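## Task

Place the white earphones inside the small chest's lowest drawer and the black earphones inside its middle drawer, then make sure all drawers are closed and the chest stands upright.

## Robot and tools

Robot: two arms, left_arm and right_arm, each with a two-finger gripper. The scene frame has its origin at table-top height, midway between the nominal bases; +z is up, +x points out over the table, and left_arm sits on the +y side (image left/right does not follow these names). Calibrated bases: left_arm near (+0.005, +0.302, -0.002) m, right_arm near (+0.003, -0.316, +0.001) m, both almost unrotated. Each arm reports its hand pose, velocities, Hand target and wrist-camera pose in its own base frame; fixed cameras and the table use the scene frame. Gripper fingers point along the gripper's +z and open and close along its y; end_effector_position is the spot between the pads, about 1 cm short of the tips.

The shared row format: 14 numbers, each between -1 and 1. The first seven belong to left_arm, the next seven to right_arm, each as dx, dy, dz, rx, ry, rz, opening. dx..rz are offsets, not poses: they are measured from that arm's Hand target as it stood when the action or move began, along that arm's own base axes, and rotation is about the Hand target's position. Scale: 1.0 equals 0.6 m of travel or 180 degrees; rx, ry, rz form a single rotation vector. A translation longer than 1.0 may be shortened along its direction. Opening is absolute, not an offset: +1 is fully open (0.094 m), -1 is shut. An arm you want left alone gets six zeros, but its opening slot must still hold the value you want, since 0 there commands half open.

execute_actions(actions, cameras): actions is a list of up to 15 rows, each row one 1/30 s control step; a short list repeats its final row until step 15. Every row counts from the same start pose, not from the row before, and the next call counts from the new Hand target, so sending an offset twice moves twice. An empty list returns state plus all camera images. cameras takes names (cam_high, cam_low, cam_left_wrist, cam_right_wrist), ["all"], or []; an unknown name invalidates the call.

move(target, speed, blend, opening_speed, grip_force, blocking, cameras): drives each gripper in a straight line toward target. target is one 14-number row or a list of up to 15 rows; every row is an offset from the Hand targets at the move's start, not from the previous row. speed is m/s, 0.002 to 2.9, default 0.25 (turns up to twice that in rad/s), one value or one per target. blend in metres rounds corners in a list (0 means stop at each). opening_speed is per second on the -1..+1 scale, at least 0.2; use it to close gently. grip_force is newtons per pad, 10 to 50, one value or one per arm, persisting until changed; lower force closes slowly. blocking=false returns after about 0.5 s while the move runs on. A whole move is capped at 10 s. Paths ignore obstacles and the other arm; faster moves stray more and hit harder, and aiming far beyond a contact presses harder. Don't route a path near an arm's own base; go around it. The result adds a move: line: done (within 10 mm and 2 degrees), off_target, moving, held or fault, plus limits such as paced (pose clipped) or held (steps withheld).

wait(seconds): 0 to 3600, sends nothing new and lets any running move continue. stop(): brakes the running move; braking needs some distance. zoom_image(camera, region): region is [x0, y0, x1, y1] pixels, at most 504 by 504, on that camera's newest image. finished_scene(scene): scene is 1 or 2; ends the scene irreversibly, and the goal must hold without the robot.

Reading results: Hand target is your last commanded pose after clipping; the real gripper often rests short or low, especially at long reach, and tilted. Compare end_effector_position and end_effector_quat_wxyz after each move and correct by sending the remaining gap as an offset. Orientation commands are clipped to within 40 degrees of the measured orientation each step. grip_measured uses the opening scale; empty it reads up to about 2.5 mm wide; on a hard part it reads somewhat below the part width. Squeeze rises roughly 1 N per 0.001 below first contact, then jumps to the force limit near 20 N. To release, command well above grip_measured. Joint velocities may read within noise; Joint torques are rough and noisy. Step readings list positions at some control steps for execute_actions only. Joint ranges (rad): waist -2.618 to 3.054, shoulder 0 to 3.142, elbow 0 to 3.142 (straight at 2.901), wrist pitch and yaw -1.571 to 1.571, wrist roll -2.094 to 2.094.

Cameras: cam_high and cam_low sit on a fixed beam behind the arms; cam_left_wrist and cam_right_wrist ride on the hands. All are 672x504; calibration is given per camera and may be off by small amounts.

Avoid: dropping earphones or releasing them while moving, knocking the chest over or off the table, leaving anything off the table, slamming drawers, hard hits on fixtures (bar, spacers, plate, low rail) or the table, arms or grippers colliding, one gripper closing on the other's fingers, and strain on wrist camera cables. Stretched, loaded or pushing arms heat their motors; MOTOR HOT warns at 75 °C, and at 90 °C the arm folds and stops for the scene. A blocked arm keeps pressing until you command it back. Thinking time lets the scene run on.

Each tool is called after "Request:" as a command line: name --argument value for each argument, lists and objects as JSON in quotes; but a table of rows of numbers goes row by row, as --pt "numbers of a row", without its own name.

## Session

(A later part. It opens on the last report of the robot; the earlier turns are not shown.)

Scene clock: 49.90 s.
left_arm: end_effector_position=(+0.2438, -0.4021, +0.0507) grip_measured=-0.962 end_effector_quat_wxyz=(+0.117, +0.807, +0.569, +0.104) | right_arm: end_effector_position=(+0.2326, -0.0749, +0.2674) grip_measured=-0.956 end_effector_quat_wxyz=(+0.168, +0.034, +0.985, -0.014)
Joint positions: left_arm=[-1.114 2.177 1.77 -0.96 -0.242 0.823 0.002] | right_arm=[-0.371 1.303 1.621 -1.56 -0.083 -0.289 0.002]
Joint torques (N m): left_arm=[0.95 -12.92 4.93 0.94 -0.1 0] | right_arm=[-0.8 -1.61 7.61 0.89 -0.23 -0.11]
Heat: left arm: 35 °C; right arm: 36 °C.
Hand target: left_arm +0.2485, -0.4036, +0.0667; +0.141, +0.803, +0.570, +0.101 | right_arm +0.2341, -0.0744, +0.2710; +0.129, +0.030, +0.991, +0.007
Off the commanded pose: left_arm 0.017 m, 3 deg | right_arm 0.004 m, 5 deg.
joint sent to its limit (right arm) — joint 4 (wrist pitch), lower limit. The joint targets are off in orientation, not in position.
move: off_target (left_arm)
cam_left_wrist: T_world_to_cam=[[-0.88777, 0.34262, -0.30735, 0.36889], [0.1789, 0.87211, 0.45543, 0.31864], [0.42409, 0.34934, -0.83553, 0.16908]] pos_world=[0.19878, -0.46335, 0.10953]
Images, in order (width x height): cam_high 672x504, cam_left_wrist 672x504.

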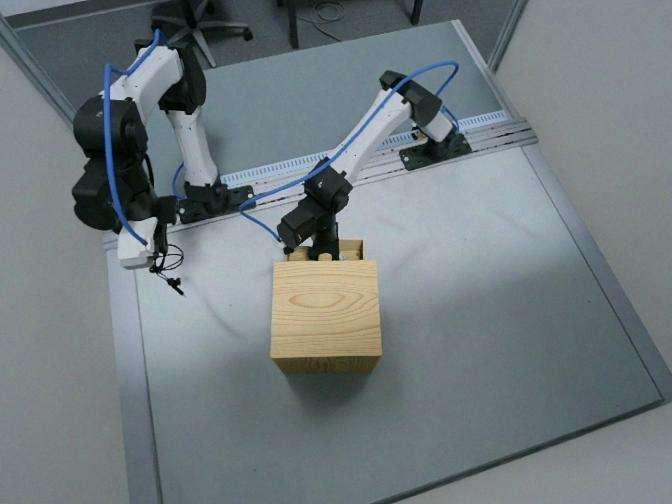

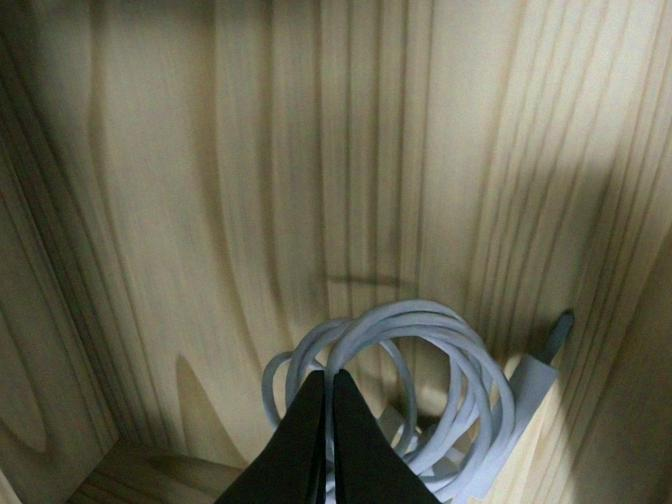

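Request:
move --pt "0 0 0 0 0 0 -0.55 0 0 0 0 0 0 -0.96" --pt "0 0 0.2 0 0 0 -0.55 0 0 0 0 0 0 -0.96" --speed 0.15 --opening_speed 1.0 --cameras '["cam_left_wrist"]'

Scene clock: 54.40 s.
left_arm: end_effector_position=(+0.2439, -0.4022, +0.1830) grip_measured=-0.553 end_effector_quat_wxyz=(+0.137, +0.805, +0.568, +0.101) | right_arm: end_effector_position=(+0.2326, -0.0749, +0.2674) grip_measured=-0.956 end_effector_quat_wxyz=(+0.168, +0.034, +0.985, -0.014)
Joint positions: left_arm=[-1.114 2.195 2.324 -1.455 -0.242 0.828 0.021] | right_arm=[-0.371 1.303 1.621 -1.56 -0.083 -0.289 0.002]
Joint torques (N m): left_arm=[0.96 -8.47 8.55 0.7 -0.1 -0.05] | right_arm=[-0.77 -1.66 7.62 0.89 -0.22 -0.1]
Heat: left arm: 35 °C; right arm: 37 °C.
Hand target: left_arm +0.2485, -0.4036, +0.1868; +0.141, +0.803, +0.570, +0.101 | right_arm +0.2341, -0.0744, +0.2710; +0.129, +0.030, +0.991, +0.007
Off the commanded pose: left_arm 0.006 m, 1 deg | right_arm 0.004 m, 5 deg.
joint sent to its limit (right arm) — joint 4 (wrist pitch), lower limit. The joint targets are off in orientation, not in position.
move: done
cam_left_wrist: T_world_to_cam=[[-0.88025, 0.33548, -0.33559, 0.41018], [0.17487, 0.88679, 0.42782, 0.27039], [0.44112, 0.3179, -0.83926, 0.26359]] pos_world=[0.1975, -0.46118, 0.2432]

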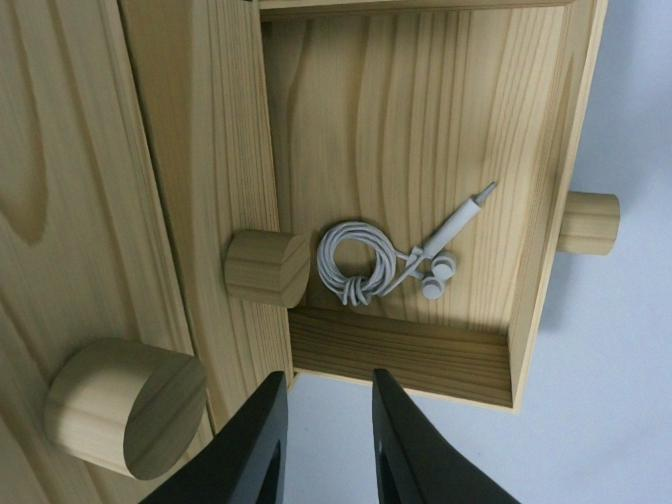

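Request:
move --pt "-0.215 0.078 -0.03 0 0 0 -0.55 0 0 0 0 0 0 -0.96" --pt "-0.215 0.078 -0.215 0 0 0 -0.99 0 0 0 0 0 0 -0.96" --pt "-0.002 0.006 -0.215 0 0 0 -0.99 0 0 0 0 0 0 -0.96" --pt "0.045 -0.012 -0.215 0 0 0 -0.99 0 0 0 0 0 0 -0.96" --speed '[0.25,0.2,0.1,0.05]' --blend '[0.03,0,0.01,0]' --cameras '["cam_left_wrist","cam_high"]'

Scene clock: 60.50 s.
left_arm: end_effector_position=(+0.2689, -0.4024, +0.0523) grip_measured=-0.984 end_effector_quat_wxyz=(+0.130, +0.804, +0.570, +0.107) | right_arm: end_effector_position=(+0.2326, -0.0749, +0.2674) grip_measured=-0.956 end_effector_quat_wxyz=(+0.168, +0.034, +0.985, -0.014)
Joint positions: left_arm=[-1.067 2.2 1.806 -0.938 -0.24 0.869 0.001] | right_arm=[-0.371 1.303 1.621 -1.56 -0.083 -0.289 0.002]
Joint torques (N m): left_arm=[0.9 -8.94 9.25 0.79 0.02 -0.01] | right_arm=[-0.8 -1.62 7.61 0.89 -0.24 -0.1]
Heat: left arm: 36 °C; right arm: 37 °C.
Hand target: left_arm +0.2755, -0.4108, +0.0579; +0.141, +0.803, +0.570, +0.101 | right_arm +0.2341, -0.0744, +0.2710; +0.129, +0.030, +0.991, +0.007
Off the commanded pose: left_arm 0.012 m, 2 deg | right_arm 0.004 m, 5 deg.
joint sent to its limit (right arm) — joint 4 (wrist pitch), lower limit. The joint targets are off in orientation, not in position.
move: off_target (left_arm)
cam_left_wrist: T_world_to_cam=[[-0.88285, 0.33448, -0.32971, 0.38833], [0.16804, 0.8805, 0.44327, 0.32071], [0.43857, 0.33594, -0.83355, 0.15061]] pos_world=[0.2229, -0.46287, 0.11141]
Images, in order (width x height): cam_high 672x504, cam_left_wrist 672x504.

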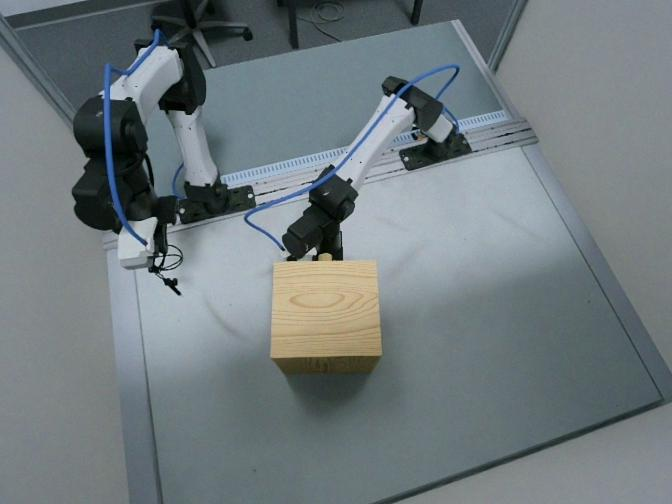

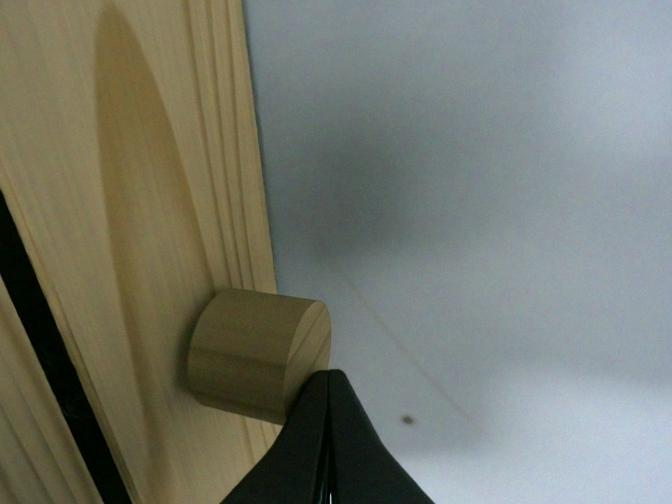

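Request:
zoom_image --camera "cam_left_wrist" --region '[0, 150, 350, 500]'

Request:
move --target '[0.025,-0.009,-0.005,0,0,0,-0.99,0,0,0,0,0,0,-0.96]' --speed 0.05 --cameras '["cam_left_wrist"]'

Scaled by 1.440 from the camera's image (finer frame: 960x720).

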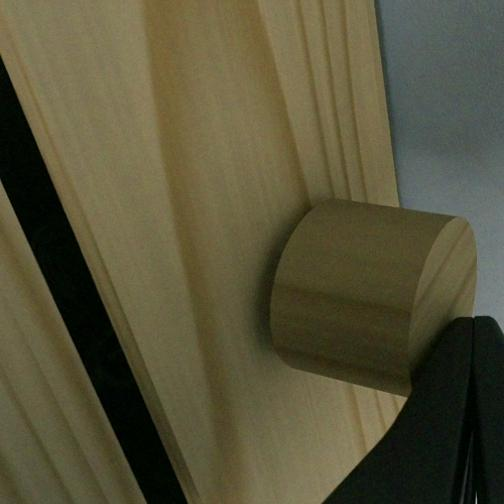

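Scene clock: 61.83 s.
left_arm: end_effector_position=(+0.2767, -0.4089, +0.0511) grip_measured=-0.984 end_effector_quat_wxyz=(+0.126, +0.808, +0.565, +0.105) | right_arm: end_effector_position=(+0.2326, -0.0749, +0.2674) grip_measured=-0.956 end_effector_quat_wxyz=(+0.168, +0.034, +0.985, -0.014)
Joint positions: left_arm=[-1.057 2.246 1.879 -0.968 -0.231 0.892 0.001] | right_arm=[-0.371 1.303 1.621 -1.56 -0.083 -0.289 0.002]
Joint torques (N m): left_arm=[1.95 -8.62 9.28 0.94 0.01 -0.01] | right_arm=[-0.81 -1.65 7.62 0.88 -0.23 -0.09]
Heat: left arm: 36 °C; right arm: 38 °C.
Hand target: left_arm +0.2905, -0.4161, +0.0548; +0.141, +0.803, +0.570, +0.101 | right_arm +0.2341, -0.0744, +0.2710; +0.129, +0.030, +0.991, +0.007
Off the commanded pose: left_arm 0.016 m, 2 deg | right_arm 0.004 m, 5 deg.
joint sent to its limit (right arm) — joint 4 (wrist pitch), lower limit. The joint targets are off in orientation, not in position.
move: off_target (left_arm)
cam_left_wrist: T_world_to_cam=[[-0.88088, 0.34753, -0.32137, 0.40139], [0.18254, 0.87582, 0.44678, 0.31951], [0.43673, 0.3349, -0.83493, 0.14849]] pos_world=[0.2304, -0.46906, 0.11022]

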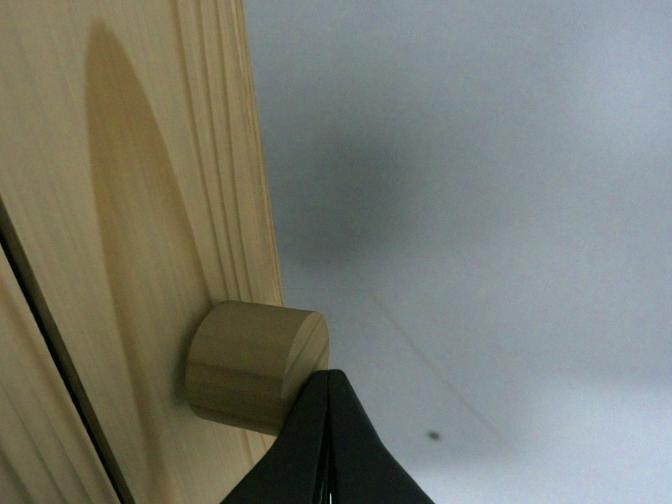

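Request:
move --target '[0.02,-0.007,0,0,0,0,-0.99,0,0,0,0,0,0,-0.96]' --speed 0.05 --cameras '["cam_left_wrist","cam_high","cam_low"]'

Scene clock: 62.93 s.
left_arm: end_effector_position=(+0.2805, -0.4154, +0.0513) grip_measured=-0.984 end_effector_quat_wxyz=(+0.122, +0.813, +0.560, +0.100) | right_arm: end_effector_position=(+0.2326, -0.0749, +0.2674) grip_measured=-0.956 end_effector_quat_wxyz=(+0.168, +0.034, +0.985, -0.014)
Joint positions: left_arm=[-1.053 2.286 1.95 -1.005 -0.219 0.909 0.001] | right_arm=[-0.371 1.303 1.621 -1.56 -0.083 -0.289 0.002]
Joint torques (N m): left_arm=[3.14 -8.72 9.33 1.04 -0.09 0.01] | right_arm=[-0.8 -1.63 7.64 0.89 -0.22 -0.11]
Heat: left arm: 36 °C; right arm: 38 °C.
Hand target: left_arm +0.3026, -0.4203, +0.0548; +0.141, +0.803, +0.570, +0.101 | right_arm +0.2341, -0.0744, +0.2710; +0.129, +0.030, +0.991, +0.007
Off the commanded pose: left_arm 0.023 m, 3 deg | right_arm 0.004 m, 5 deg.
joint sent to its limit (right arm) — joint 4 (wrist pitch), lower limit. The joint targets are off in orientation, not in position.
move: off_target (left_arm)
cam_left_wrist: T_world_to_cam=[[-0.87942, 0.36171, -0.3095, 0.41196], [0.20033, 0.87096, 0.44866, 0.31737], [0.43184, 0.33256, -0.8384, 0.14983]] pos_world=[0.234, -0.47525, 0.11073]
Images, in order (width x height): cam_high 672x504, cam_low 672x504, cam_left_wrist 672x504.

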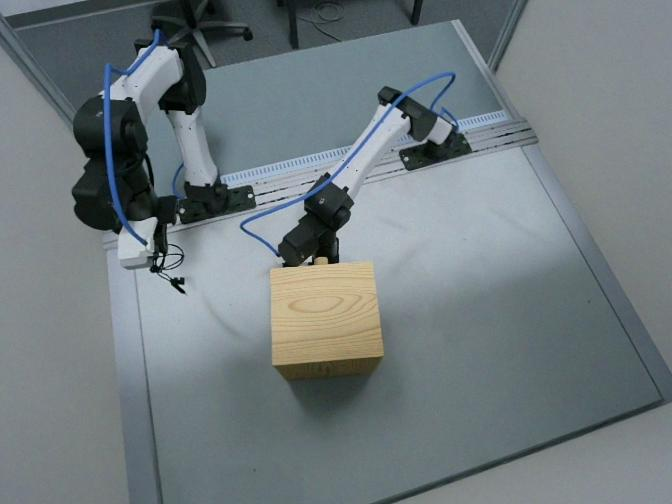

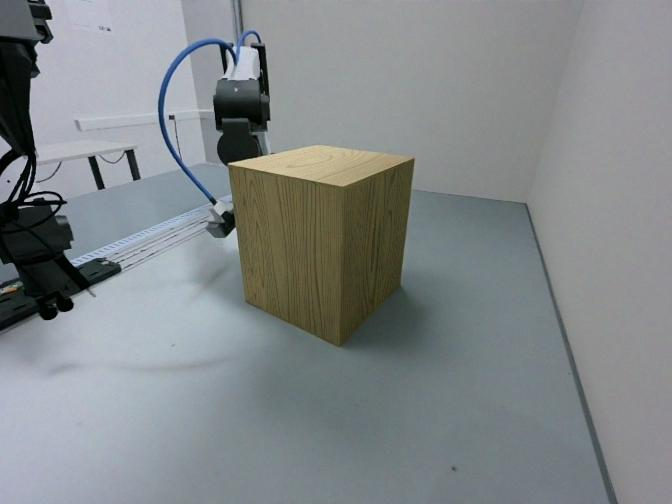

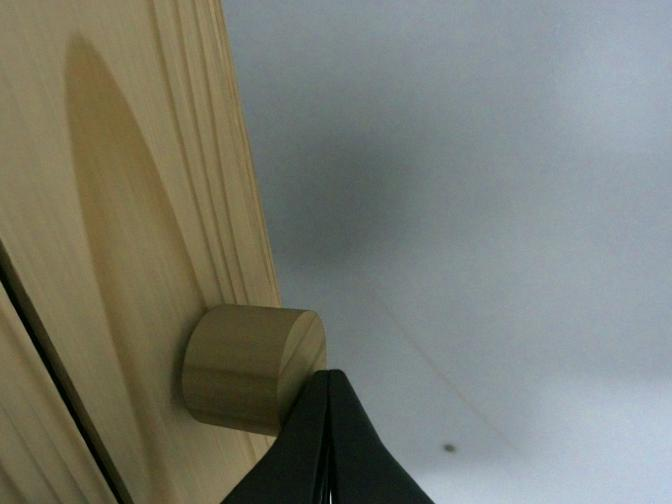

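Request:
move --pt "-0.171 0.059 0.06 0 0 0 -0.99 0 0 0 0 0 0 -0.96" --pt "-0.157 0.045 0.11 -0.4366 -0.0879 0.352 1 0 0 0 0 0 0 -0.96" --speed '[0.2,0.3]' --blend '[0.02,0]' --cameras '["cam_left_wrist","cam_right_wrist","cam_low"]'

Scene clock: 68.77 s.
left_arm: end_effector_position=(+0.2092, -0.3929, +0.1220) grip_measured=+0.996 end_effector_quat_wxyz=(+0.585, +0.142, +0.791, -0.109) | right_arm: end_effector_position=(+0.2326, -0.0749, +0.2674) grip_measured=-0.956 end_effector_quat_wxyz=(+0.168, +0.034, +0.985, -0.014)
Joint positions: left_arm=[-1.412 1.798 0.875 0.372 -0.979 -0.479 0.094] | right_arm=[-0.371 1.303 1.621 -1.56 -0.083 -0.289 0.002]
Joint torques (N m): left_arm=[-0.23 -6.01 5.41 2 -0.42 -0.18] | right_arm=[-0.8 -1.58 7.61 0.88 -0.23 -0.1]
Heat: left arm: 37 °C; right arm: 38 °C.
Hand target: left_arm +0.2082, -0.3934, +0.1209; +0.589, +0.133, +0.789, -0.113 | right_arm +0.2341, -0.0744, +0.2710; +0.129, +0.030, +0.991, +0.007
Off the commanded pose: left_arm 0.001 m, 1 deg | right_arm 0.004 m, 5 deg.
joint sent to its limit (right arm) — joint 4 (wrist pitch), lower limit. The joint targets are off in orientation, not in position.
move: done
cam_left_wrist: T_world_to_cam=[[-0.35712, -0.93398, -0.01206, -0.29161], [-0.63581, 0.25253, -0.72937, 0.35596], [0.68426, -0.25281, -0.68402, -0.06926]] pos_world=[0.16957, -0.37976, 0.20873]
cam_right_wrist: T_world_to_cam=[[-0.09048, -0.99576, 0.01672, -0.05951], [-0.99148, 0.09165, 0.09258, 0.25326], [-0.09372, -0.0082, -0.99557, 0.37829]] pos_world=[0.28117, -0.07937, 0.35416]
Images, in order (width x height): cam_low 672x504, cam_left_wrist 672x504, cam_right_wrist 672x504.

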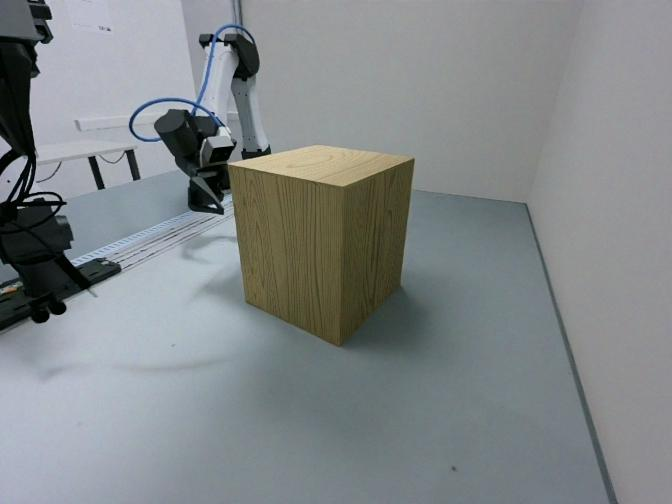

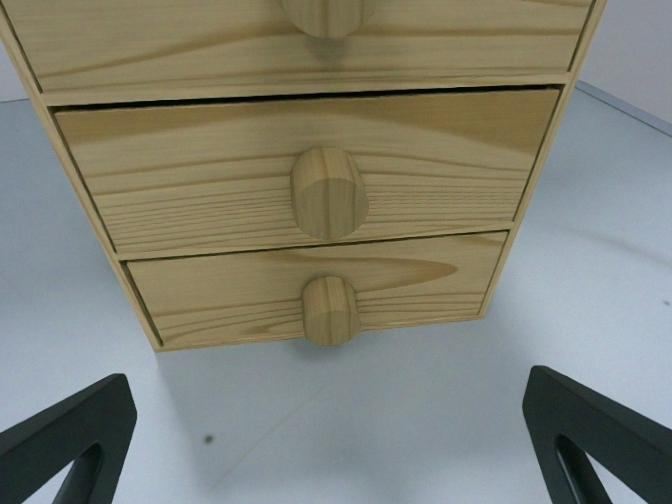

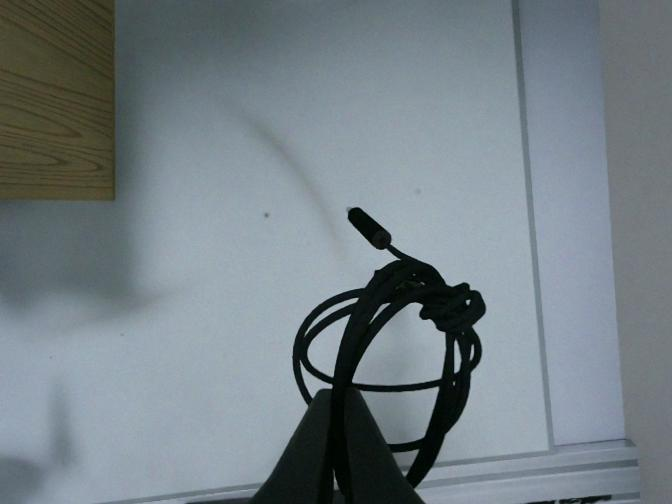

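Request:
move --pt "0.143 -0.048 -0.0167 0 0 0.03 1 0 0 0 0 0 0 -0.96" --pt "0.143 -0.048 -0.0167 0 0 0.03 -0.62 0 0 0 0 0 0 -0.96" --pt "-0.05 0.0042 -0.0167 0 0 0.03 -0.62 0 0 0 0 0 0 -0.96" --speed '[0.12,0.1,0.09]' --opening_speed 1.2 --cameras '["cam_left_wrist","cam_high"]'

Scene clock: 75.27 s.
left_arm: end_effector_position=(+0.1786, -0.3950, +0.0956) grip_measured=-0.496 end_effector_quat_wxyz=(+0.585, +0.111, +0.799, -0.082) | right_arm: end_effector_position=(+0.2326, -0.0749, +0.2674) grip_measured=-0.956 end_effector_quat_wxyz=(+0.168, +0.034, +0.985, -0.014)
Joint positions: left_arm=[-1.516 1.899 0.953 0.174 -1.123 -0.722 0.024] | right_arm=[-0.371 1.303 1.621 -1.56 -0.083 -0.289 0.002]
Joint torques (N m): left_arm=[-0.24 -10 5.64 1.18 -0.72 -0.21] | right_arm=[-0.84 -1.68 7.61 0.88 -0.22 -0.09]
Heat: left arm: 37 °C; right arm: 38 °C.
Hand target: left_arm +0.1783, -0.3909, +0.1109; +0.594, +0.095, +0.794, -0.085 | right_arm +0.2341, -0.0744, +0.2710; +0.129, +0.030, +0.991, +0.007
Off the commanded pose: left_arm 0.016 m, 2 deg | right_arm 0.004 m, 5 deg.
joint sent to its limit (right arm) — joint 4 (wrist pitch), lower limit. The joint targets are off in orientation, not in position.
move: off_target (left_arm); target 2's new opening was sent with left_arm's hand 0.015 m and 2 deg from that target
cam_left_wrist: T_world_to_cam=[[-0.27831, -0.96034, -0.01723, -0.32877], [-0.66043, 0.20436, -0.72255, 0.3025], [0.69741, -0.18971, -0.69111, -0.04367]] pos_world=[0.13874, -0.38583, 0.18272]
Images, in order (width x height): cam_high 672x504, cam_left_wrist 672x504.

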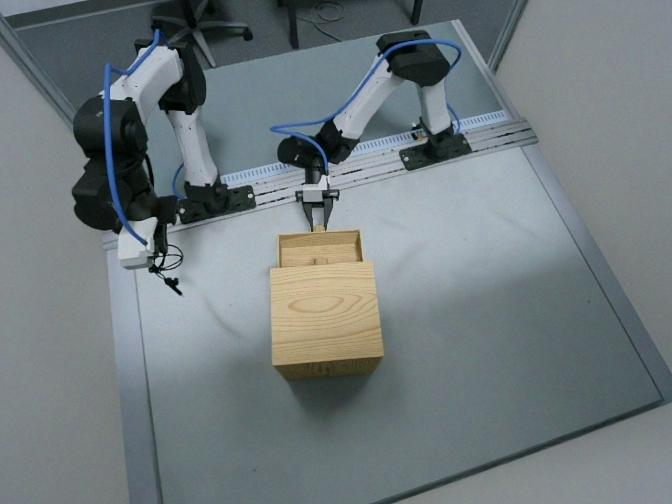

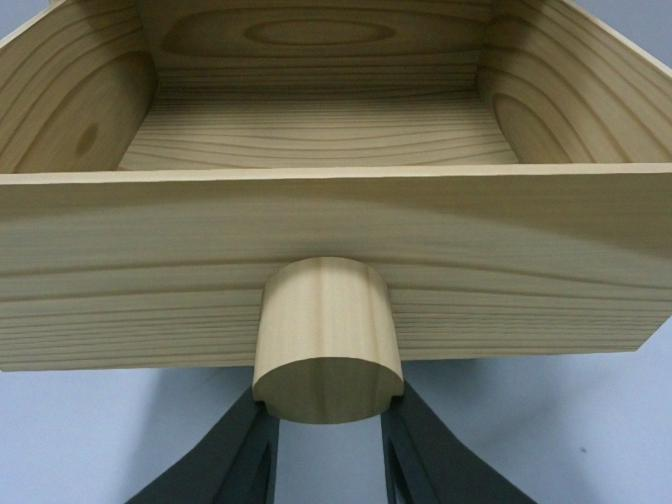

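Request:
move --pt "0 0 0 0 0 0 0.3 0 0 0 0 0 0 -0.96" --pt "-0.033 0.009 0.15 0 0 0 0.3 0 0 0.05 0 0 0 -0.96" --pt "-0.014 0.4515 0.148 0.4363 0.1096 -0.3767 0.3 -0.057 0.241 0.063 -0.077 -0.0035 0.217 -0.96" --pt "-0.014 0.4515 0.148 0.4363 0.1096 -0.3767 -0.99 0.067 0.457 0.063 -0.1545 -0.007 0.4349 -0.96" --speed '[0.2,0.2,0.35,0.25]' --blend '[0,0.04,0.04,0]' --cameras '["all"]'

Scene clock: 86.17 s.
left_arm: end_effector_position=(+0.1677, -0.1167, +0.1901) grip_measured=-0.983 end_effector_quat_wxyz=(+0.130, +0.803, +0.572, +0.105) | right_arm: end_effector_position=(+0.2716, +0.1973, +0.3072) grip_measured=-0.956 end_effector_quat_wxyz=(+0.207, -0.621, +0.745, -0.126)
Joint positions: left_arm=[-0.732 1.058 1.147 -1.357 -0.146 1.195 0.001] | right_arm=[0.771 1.626 2.031 -1.566 0.278 -0.677 0.002]
Joint torques (N m): left_arm=[0.98 -1.1 8.76 0.82 0.12 -0.01] | right_arm=[0.35 -3.69 7.34 1.07 0.27 -0.08]
Heat: left arm: 36 °C; right arm: 38 °C.
Hand target: left_arm +0.1699, -0.1200, +0.1997; +0.141, +0.803, +0.570, +0.101 | right_arm +0.2745, +0.1998, +0.3088; +0.109, -0.626, +0.761, -0.134
Off the commanded pose: left_arm 0.010 m, 1 deg | right_arm 0.004 m, 11 deg.
joint sent to its limit (right arm) — joint 4 (wrist pitch), lower limit. The joint targets are off in orientation, not in position.
move: off_target (right_arm)
cam_left_wrist: T_world_to_cam=[[-0.8849, 0.33085, -0.32786, 0.2484], [0.16709, 0.88252, 0.4396, 0.02609], [0.43479, 0.33421, -0.83622, 0.21471]] pos_world=[0.12209, -0.17697, 0.24951]
cam_right_wrist: T_world_to_cam=[[0.86762, -0.21499, 0.44834, -0.33242], [-0.34058, -0.91391, 0.22084, 0.24552], [0.36226, -0.3443, -0.86615, 0.32659]] pos_world=[0.25372, 0.26537, 0.3777]

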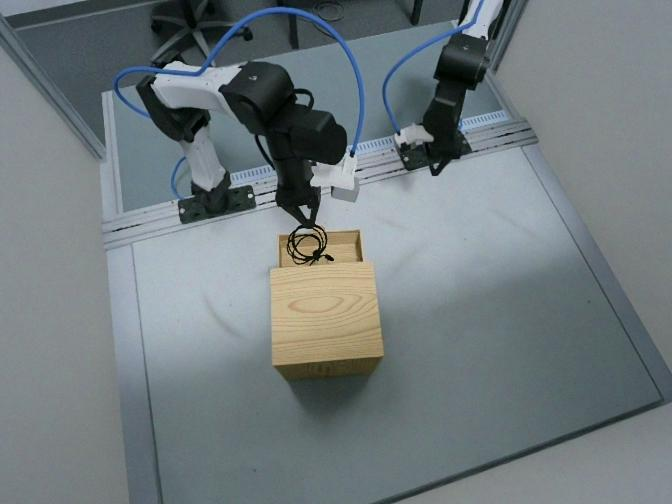

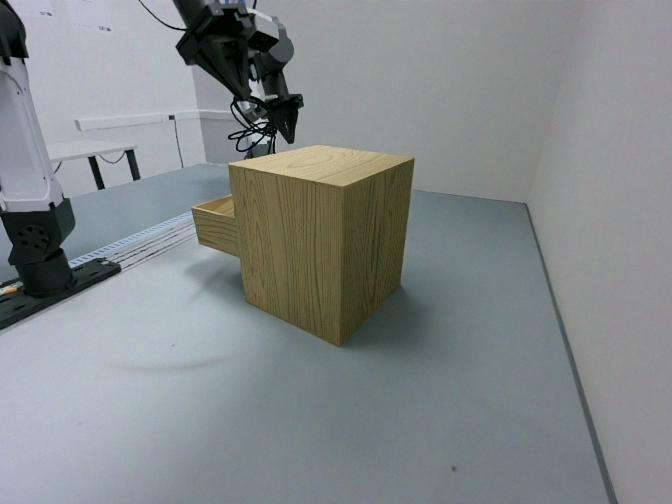

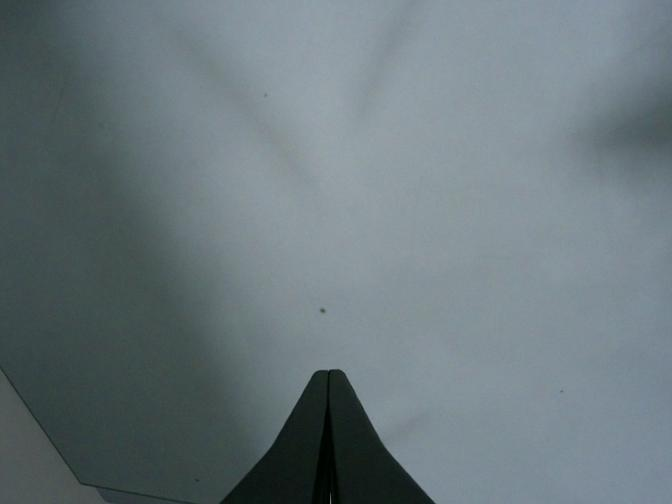

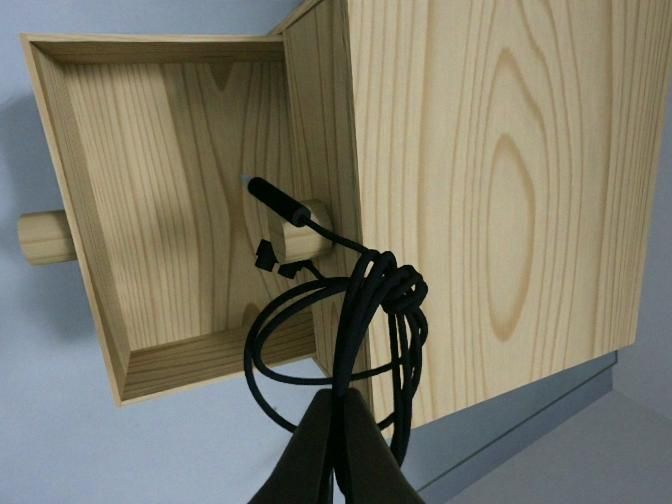

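Request:
move --target '[0,0,0,0,0,0,-0.99,0.0107,0.01,-0.29,0,0,0,-0.96]' --speed 0.14 --cameras '["cam_right_wrist","cam_low"]'

Scene clock: 89.33 s.
left_arm: end_effector_position=(+0.1677, -0.1167, +0.1901) grip_measured=-0.984 end_effector_quat_wxyz=(+0.130, +0.803, +0.572, +0.105) | right_arm: end_effector_position=(+0.2813, +0.2067, +0.1452) grip_measured=-0.956 end_effector_quat_wxyz=(+0.124, -0.626, +0.759, -0.130)
Joint positions: left_arm=[-0.732 1.058 1.147 -1.357 -0.146 1.195 0.001] | right_arm=[0.771 1.639 1.411 -1.11 0.278 -0.641 0.002]
Joint torques (N m): left_arm=[0.92 -1.06 8.8 0.81 0.11 0] | right_arm=[-0.05 -4.36 5.65 0.79 0.19 0.08]
Heat: left arm: 36 °C; right arm: 38 °C.
Hand target: left_arm +0.1699, -0.1200, +0.1997; +0.141, +0.803, +0.570, +0.101 | right_arm +0.2808, +0.2058, +0.1349; +0.109, -0.626, +0.761, -0.134
Off the commanded pose: left_arm 0.010 m, 1 deg | right_arm 0.010 m, 2 deg.
move: done
cam_right_wrist: T_world_to_cam=[[0.91202, -0.20017, 0.35797, -0.26863], [-0.3328, -0.8713, 0.36068, 0.26192], [0.2397, -0.44808, -0.86126, 0.24118]] pos_world=[0.27435, 0.2825, 0.20942]
Images, in order (width x height): cam_low 672x504, cam_right_wrist 672x504.

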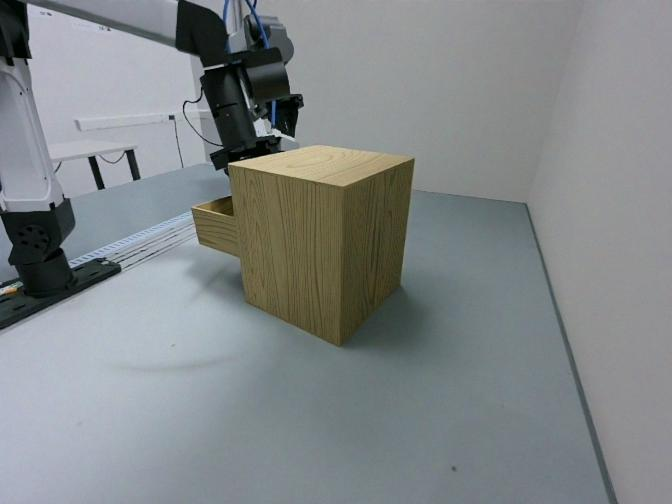

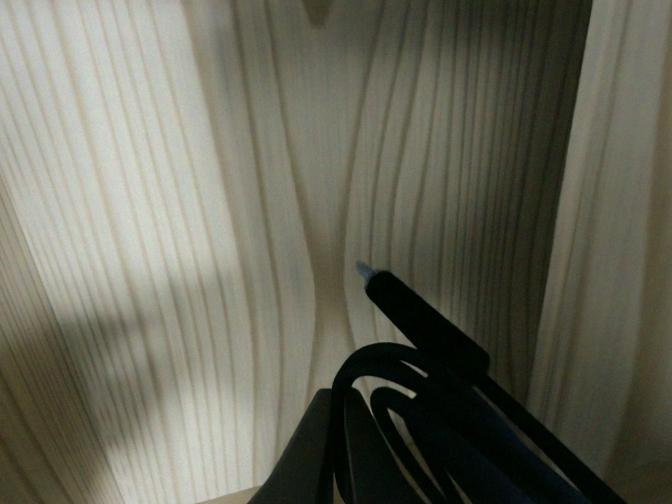

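Request:
move --target '[0,0,0,0,0,0,-0.99,-0.004,0.024,-0.058,0,0,0,-0.96]' --speed 0.1 --cameras '["cam_right_wrist","cam_high"]'

Scene clock: 90.83 s.
left_arm: end_effector_position=(+0.1677, -0.1167, +0.1901) grip_measured=-0.984 end_effector_quat_wxyz=(+0.130, +0.803, +0.572, +0.105) | right_arm: end_effector_position=(+0.2945, +0.2211, +0.1325) grip_measured=-0.956 end_effector_quat_wxyz=(+0.162, -0.611, +0.760, -0.151)
Joint positions: left_arm=[-0.732 1.058 1.147 -1.357 -0.146 1.195 0.001] | right_arm=[0.802 1.655 1.349 -0.967 0.339 -0.604 0.002]
Joint torques (N m): left_arm=[0.83 -1.09 8.83 0.81 0.14 -0.01] | right_arm=[0.5 -2.58 3.82 0.67 -0.29 0.1]
Heat: left arm: 36 °C; right arm: 38 °C.
Hand target: left_arm +0.1699, -0.1200, +0.1997; +0.141, +0.803, +0.570, +0.101 | right_arm +0.2785, +0.2202, +0.1001; +0.109, -0.626, +0.761, -0.134
Off the commanded pose: left_arm 0.010 m, 1 deg | right_arm 0.036 m, 7 deg.
move: off_target (right_arm)
cam_right_wrist: T_world_to_cam=[[0.87283, -0.22522, 0.43294, -0.26617], [-0.37954, -0.87094, 0.31211, 0.30361], [0.30677, -0.43674, -0.84567, 0.2092]] pos_world=[0.28338, 0.29585, 0.19739]
Images, in order (width x height): cam_high 672x504, cam_right_wrist 672x504.

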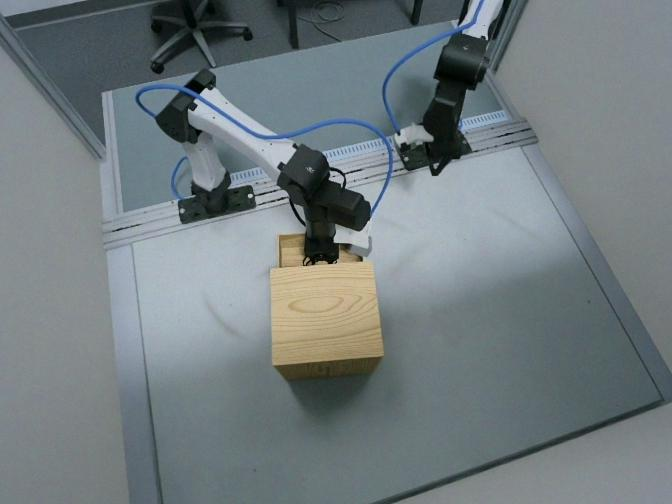

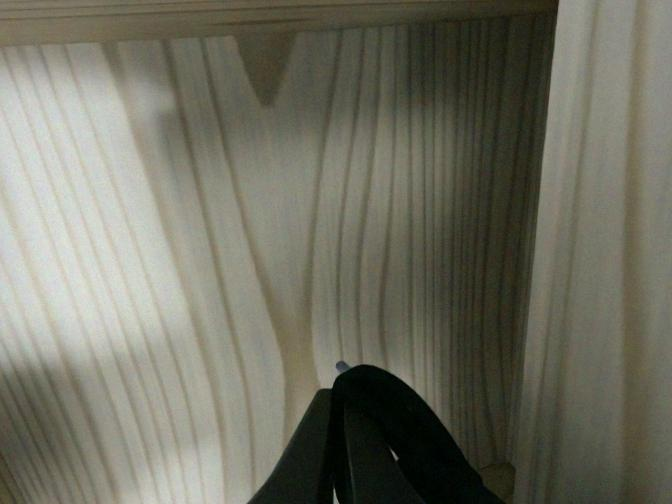

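Request:
move --pt "0 0 0 0 0 0 -0.99 -0.01 0.0 0.108 0 0 0 -0.96" --pt "0 0 0 0 0 0 -0.99 -0.005 0.018 0.108 0 0 0 -0.96" --speed 0.12 --blend '[0.01,0]' --cameras '["cam_right_wrist","cam_high","cam_low"]'

Scene clock: 93.13 s.
left_arm: end_effector_position=(+0.1677, -0.1167, +0.1901) grip_measured=-0.984 end_effector_quat_wxyz=(+0.130, +0.803, +0.572, +0.105) | right_arm: end_effector_position=(+0.2771, +0.2251, +0.1673) grip_measured=-0.956 end_effector_quat_wxyz=(+0.117, -0.624, +0.759, -0.143)
Joint positions: left_arm=[-0.732 1.058 1.147 -1.357 -0.146 1.195 0.001] | right_arm=[0.834 1.705 1.572 -1.241 0.316 -0.573 0.002]
Joint torques (N m): left_arm=[0.87 -1.1 8.76 0.81 0.12 0.01] | right_arm=[0.27 -4.79 8.43 0.59 -0.02 0.08]
Heat: left arm: 36 °C; right arm: 38 °C.
Hand target: left_arm +0.1699, -0.1200, +0.1997; +0.141, +0.803, +0.570, +0.101 | right_arm +0.2755, +0.2310, +0.1649; +0.109, -0.626, +0.761, -0.134
Off the commanded pose: left_arm 0.010 m, 1 deg | right_arm 0.007 m, 1 deg.
move: done; blend cut to 0.0056 m at target 1
cam_right_wrist: T_world_to_cam=[[0.90824, -0.19835, 0.36845, -0.27016], [-0.34254, -0.85817, 0.38238, 0.26462], [0.24035, -0.47351, -0.84736, 0.27276]] pos_world=[0.27045, 0.30266, 0.22949]
Images, in order (width x height): cam_high 672x504, cam_low 672x504, cam_right_wrist 672x504.

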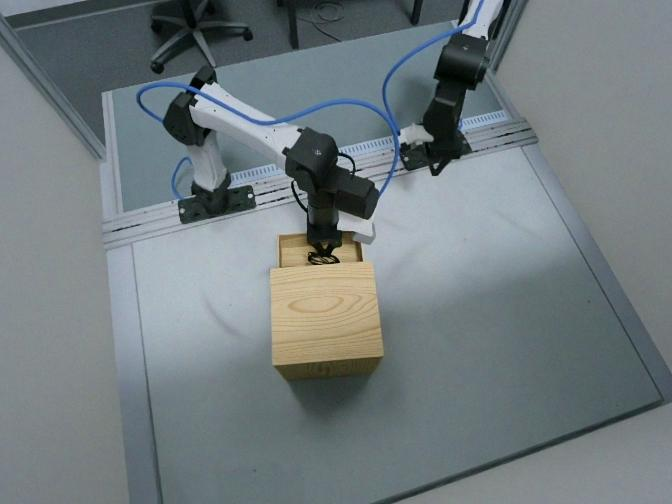

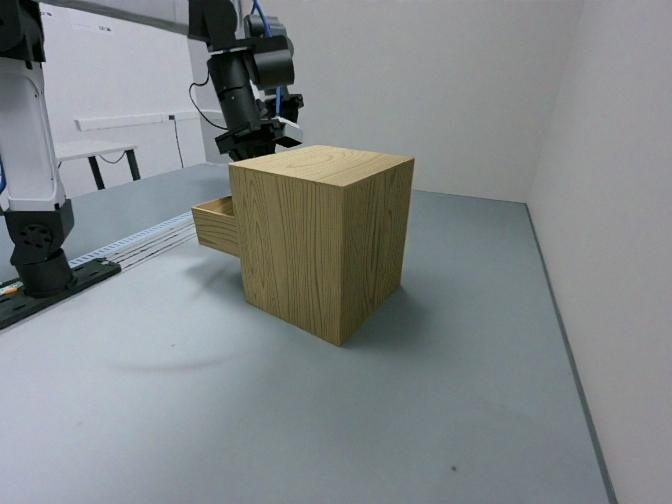

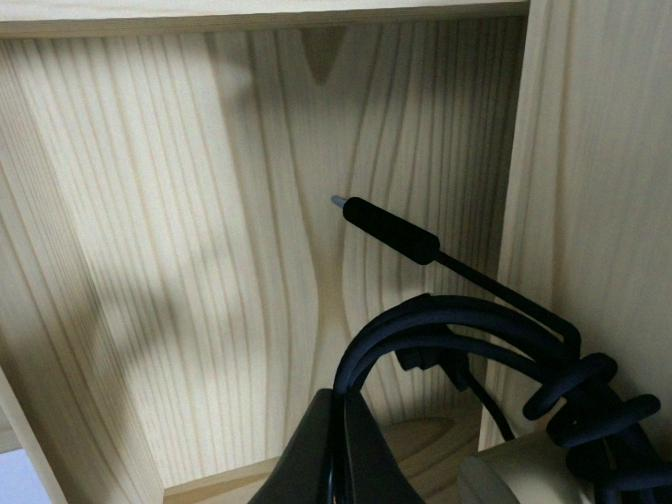

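Request:
move --pt "0 0 0 0 0 0 -0.99 0 0 0.117 0 0 0 -0.96" --pt "0 0 0 0 0 0 -0.99 -0.042 0.0235 0.117 0 0 0 -0.96" --pt "0 0 0 0 0 0 -0.99 -0.042 0.0235 0.04 0 0 0 -0.96" --speed 0.15 --blend '[0.01,0.01,0]' --cameras '["cam_right_wrist","cam_high"]'

Scene clock: 95.67 s.
left_arm: end_effector_position=(+0.1677, -0.1167, +0.1901) grip_measured=-0.984 end_effector_quat_wxyz=(+0.130, +0.803, +0.572, +0.105) | right_arm: end_effector_position=(+0.2522, +0.2444, +0.1854) grip_measured=-0.956 end_effector_quat_wxyz=(+0.101, -0.628, +0.759, -0.137)
Joint positions: left_arm=[-0.732 1.058 1.147 -1.357 -0.146 1.195 0.001] | right_arm=[0.923 1.748 1.705 -1.389 0.313 -0.482 0.002]
Joint torques (N m): left_arm=[0.85 -1.16 8.81 0.81 0.11 0] | right_arm=[0.23 -7.97 5.6 0.68 0.14 0.08]
Heat: left arm: 36 °C; right arm: 37 °C.
Hand target: left_arm +0.1699, -0.1200, +0.1997; +0.141, +0.803, +0.570, +0.101 | right_arm +0.2502, +0.2451, +0.1889; +0.109, -0.626, +0.761, -0.134
Off the commanded pose: left_arm 0.010 m, 1 deg | right_arm 0.004 m, 1 deg.
move: done
cam_right_wrist: T_world_to_cam=[[0.92051, -0.1909, 0.3409, -0.25027], [-0.32672, -0.85459, 0.40364, 0.257], [0.21428, -0.48293, -0.84904, 0.31232]] pos_world=[0.24742, 0.32268, 0.24675]
Images, in order (width x height): cam_high 672x504, cam_right_wrist 672x504.

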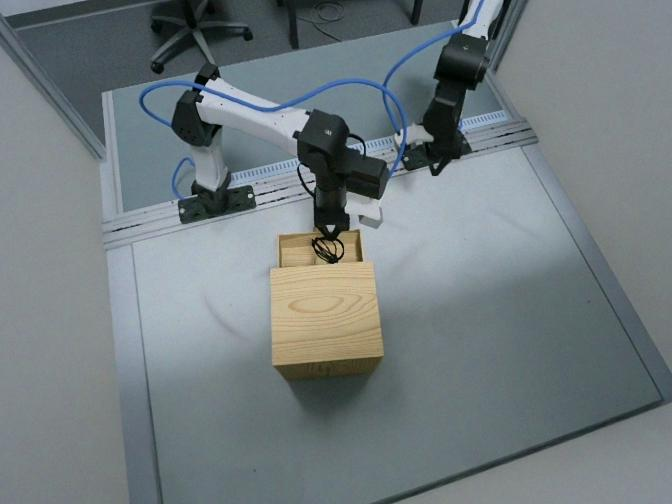

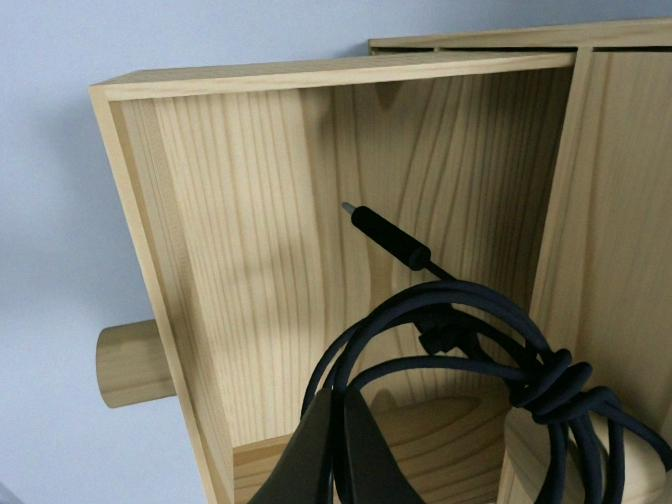

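Request:
move --pt "0 0 0 0 0 0 -0.99 -0.01 0 0.09 0 0 0 -0.96" --pt "0 0 0 0 0 0 -0.99 0.03 -0.068 0.09 -0.1211 0.0238 0.339 -0.96" --pt "0 0 0 0 0 0 -0.99 0.03 -0.068 0.03 -0.1211 0.0238 0.339 -0.96" --speed '[0.15,0.3,0.15]' --blend '[0.01,0.01,0]' --cameras '["cam_right_wrist","cam_high","cam_low"]'

Scene clock: 100.37 s.
left_arm: end_effector_position=(+0.1677, -0.1167, +0.1901) grip_measured=-0.984 end_effector_quat_wxyz=(+0.130, +0.803, +0.572, +0.105) | right_arm: end_effector_position=(+0.2705, +0.2051, +0.1990) grip_measured=-0.956 end_effector_quat_wxyz=(-0.002, +0.936, -0.306, +0.173)
Joint positions: left_arm=[-0.732 1.058 1.147 -1.357 -0.146 1.195 0.001] | right_arm=[0.806 1.694 1.694 -1.412 0.311 -1.728 0.002]
Joint torques (N m): left_arm=[0.9 -1.09 8.81 0.8 0.12 0] | right_arm=[-0.68 -8.72 5.52 0.67 -0.07 -0.11]
Heat: left arm: 36 °C; right arm: 37 °C.
Hand target: left_arm +0.1699, -0.1200, +0.1997; +0.141, +0.803, +0.570, +0.101 | right_arm +0.2682, +0.2043, +0.2068; -0.020, +0.936, -0.306, +0.173
Off the commanded pose: left_arm 0.010 m, 1 deg | right_arm 0.008 m, 2 deg.
move: done
cam_right_wrist: T_world_to_cam=[[0.58461, 0.80214, 0.12167, -0.34844], [0.53665, -0.49479, 0.68351, -0.13919], [0.60847, -0.33429, -0.71973, 0.13816]] pos_world=[0.19433, 0.25682, 0.23697]
Images, in order (width x height): cam_high 672x504, cam_low 672x504, cam_right_wrist 672x504.

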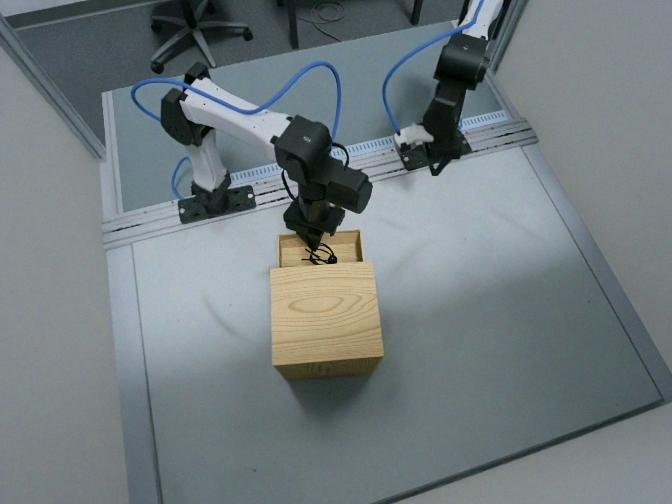

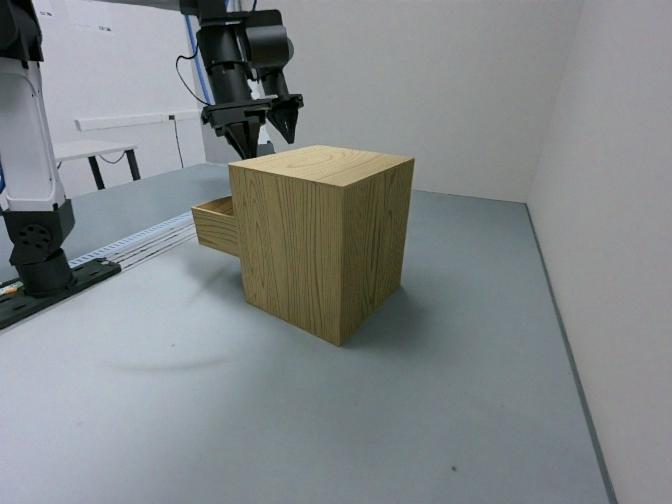

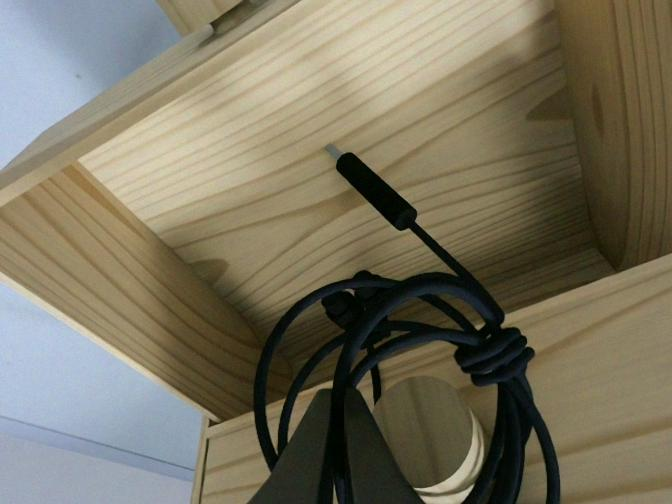

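Request:
move --pt "0 0 0 0 0 0 -0.99 -0.0215 0.036 0.02 0 0 0 -0.96" --pt "0 0 0 0 0 0 -0.99 -0.0215 0.036 -0.115 0 0 0 -0.96" --speed '[0.15,0.12]' --cameras '["cam_right_wrist","cam_high"]'

Scene clock: 103.60 s.
left_arm: end_effector_position=(+0.1677, -0.1167, +0.1901) grip_measured=-0.984 end_effector_quat_wxyz=(+0.130, +0.803, +0.572, +0.105) | right_arm: end_effector_position=(+0.2579, +0.2253, +0.1300) grip_measured=-0.956 end_effector_quat_wxyz=(-0.005, +0.937, -0.304, +0.169)
Joint positions: left_arm=[-0.732 1.058 1.147 -1.357 -0.146 1.195 0.001] | right_arm=[0.874 1.694 1.421 -1.156 0.311 -1.662 0.002]
Joint torques (N m): left_arm=[0.88 -1.1 8.73 0.82 0.11 0] | right_arm=[0.18 -8.77 5.6 0.59 0.08 0.02]
Heat: left arm: 36 °C; right arm: 37 °C.
Hand target: left_arm +0.1699, -0.1200, +0.1997; +0.141, +0.803, +0.570, +0.101 | right_arm +0.2554, +0.2259, +0.1379; -0.020, +0.936, -0.306, +0.173
Off the commanded pose: left_arm 0.010 m, 1 deg | right_arm 0.008 m, 2 deg.
move: done
cam_right_wrist: T_world_to_cam=[[0.58062, 0.80449, 0.1252, -0.34873], [0.54314, -0.49728, 0.67654, -0.07544], [0.60653, -0.32482, -0.72568, 0.1021]] pos_world=[0.18152, 0.2762, 0.16879]
Images, in order (width x height): cam_high 672x504, cam_right_wrist 672x504.

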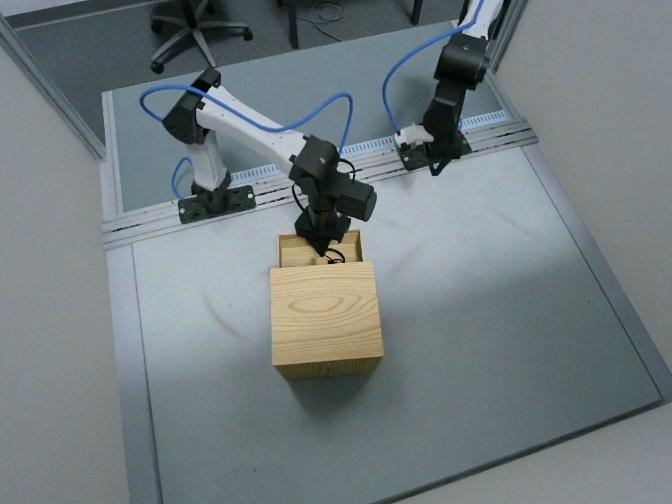

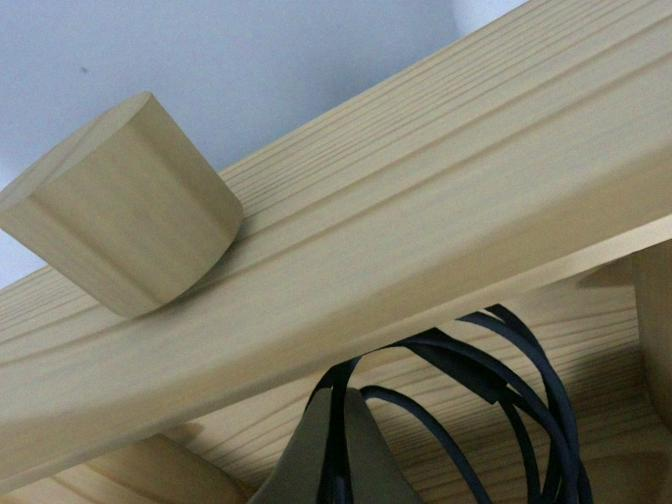

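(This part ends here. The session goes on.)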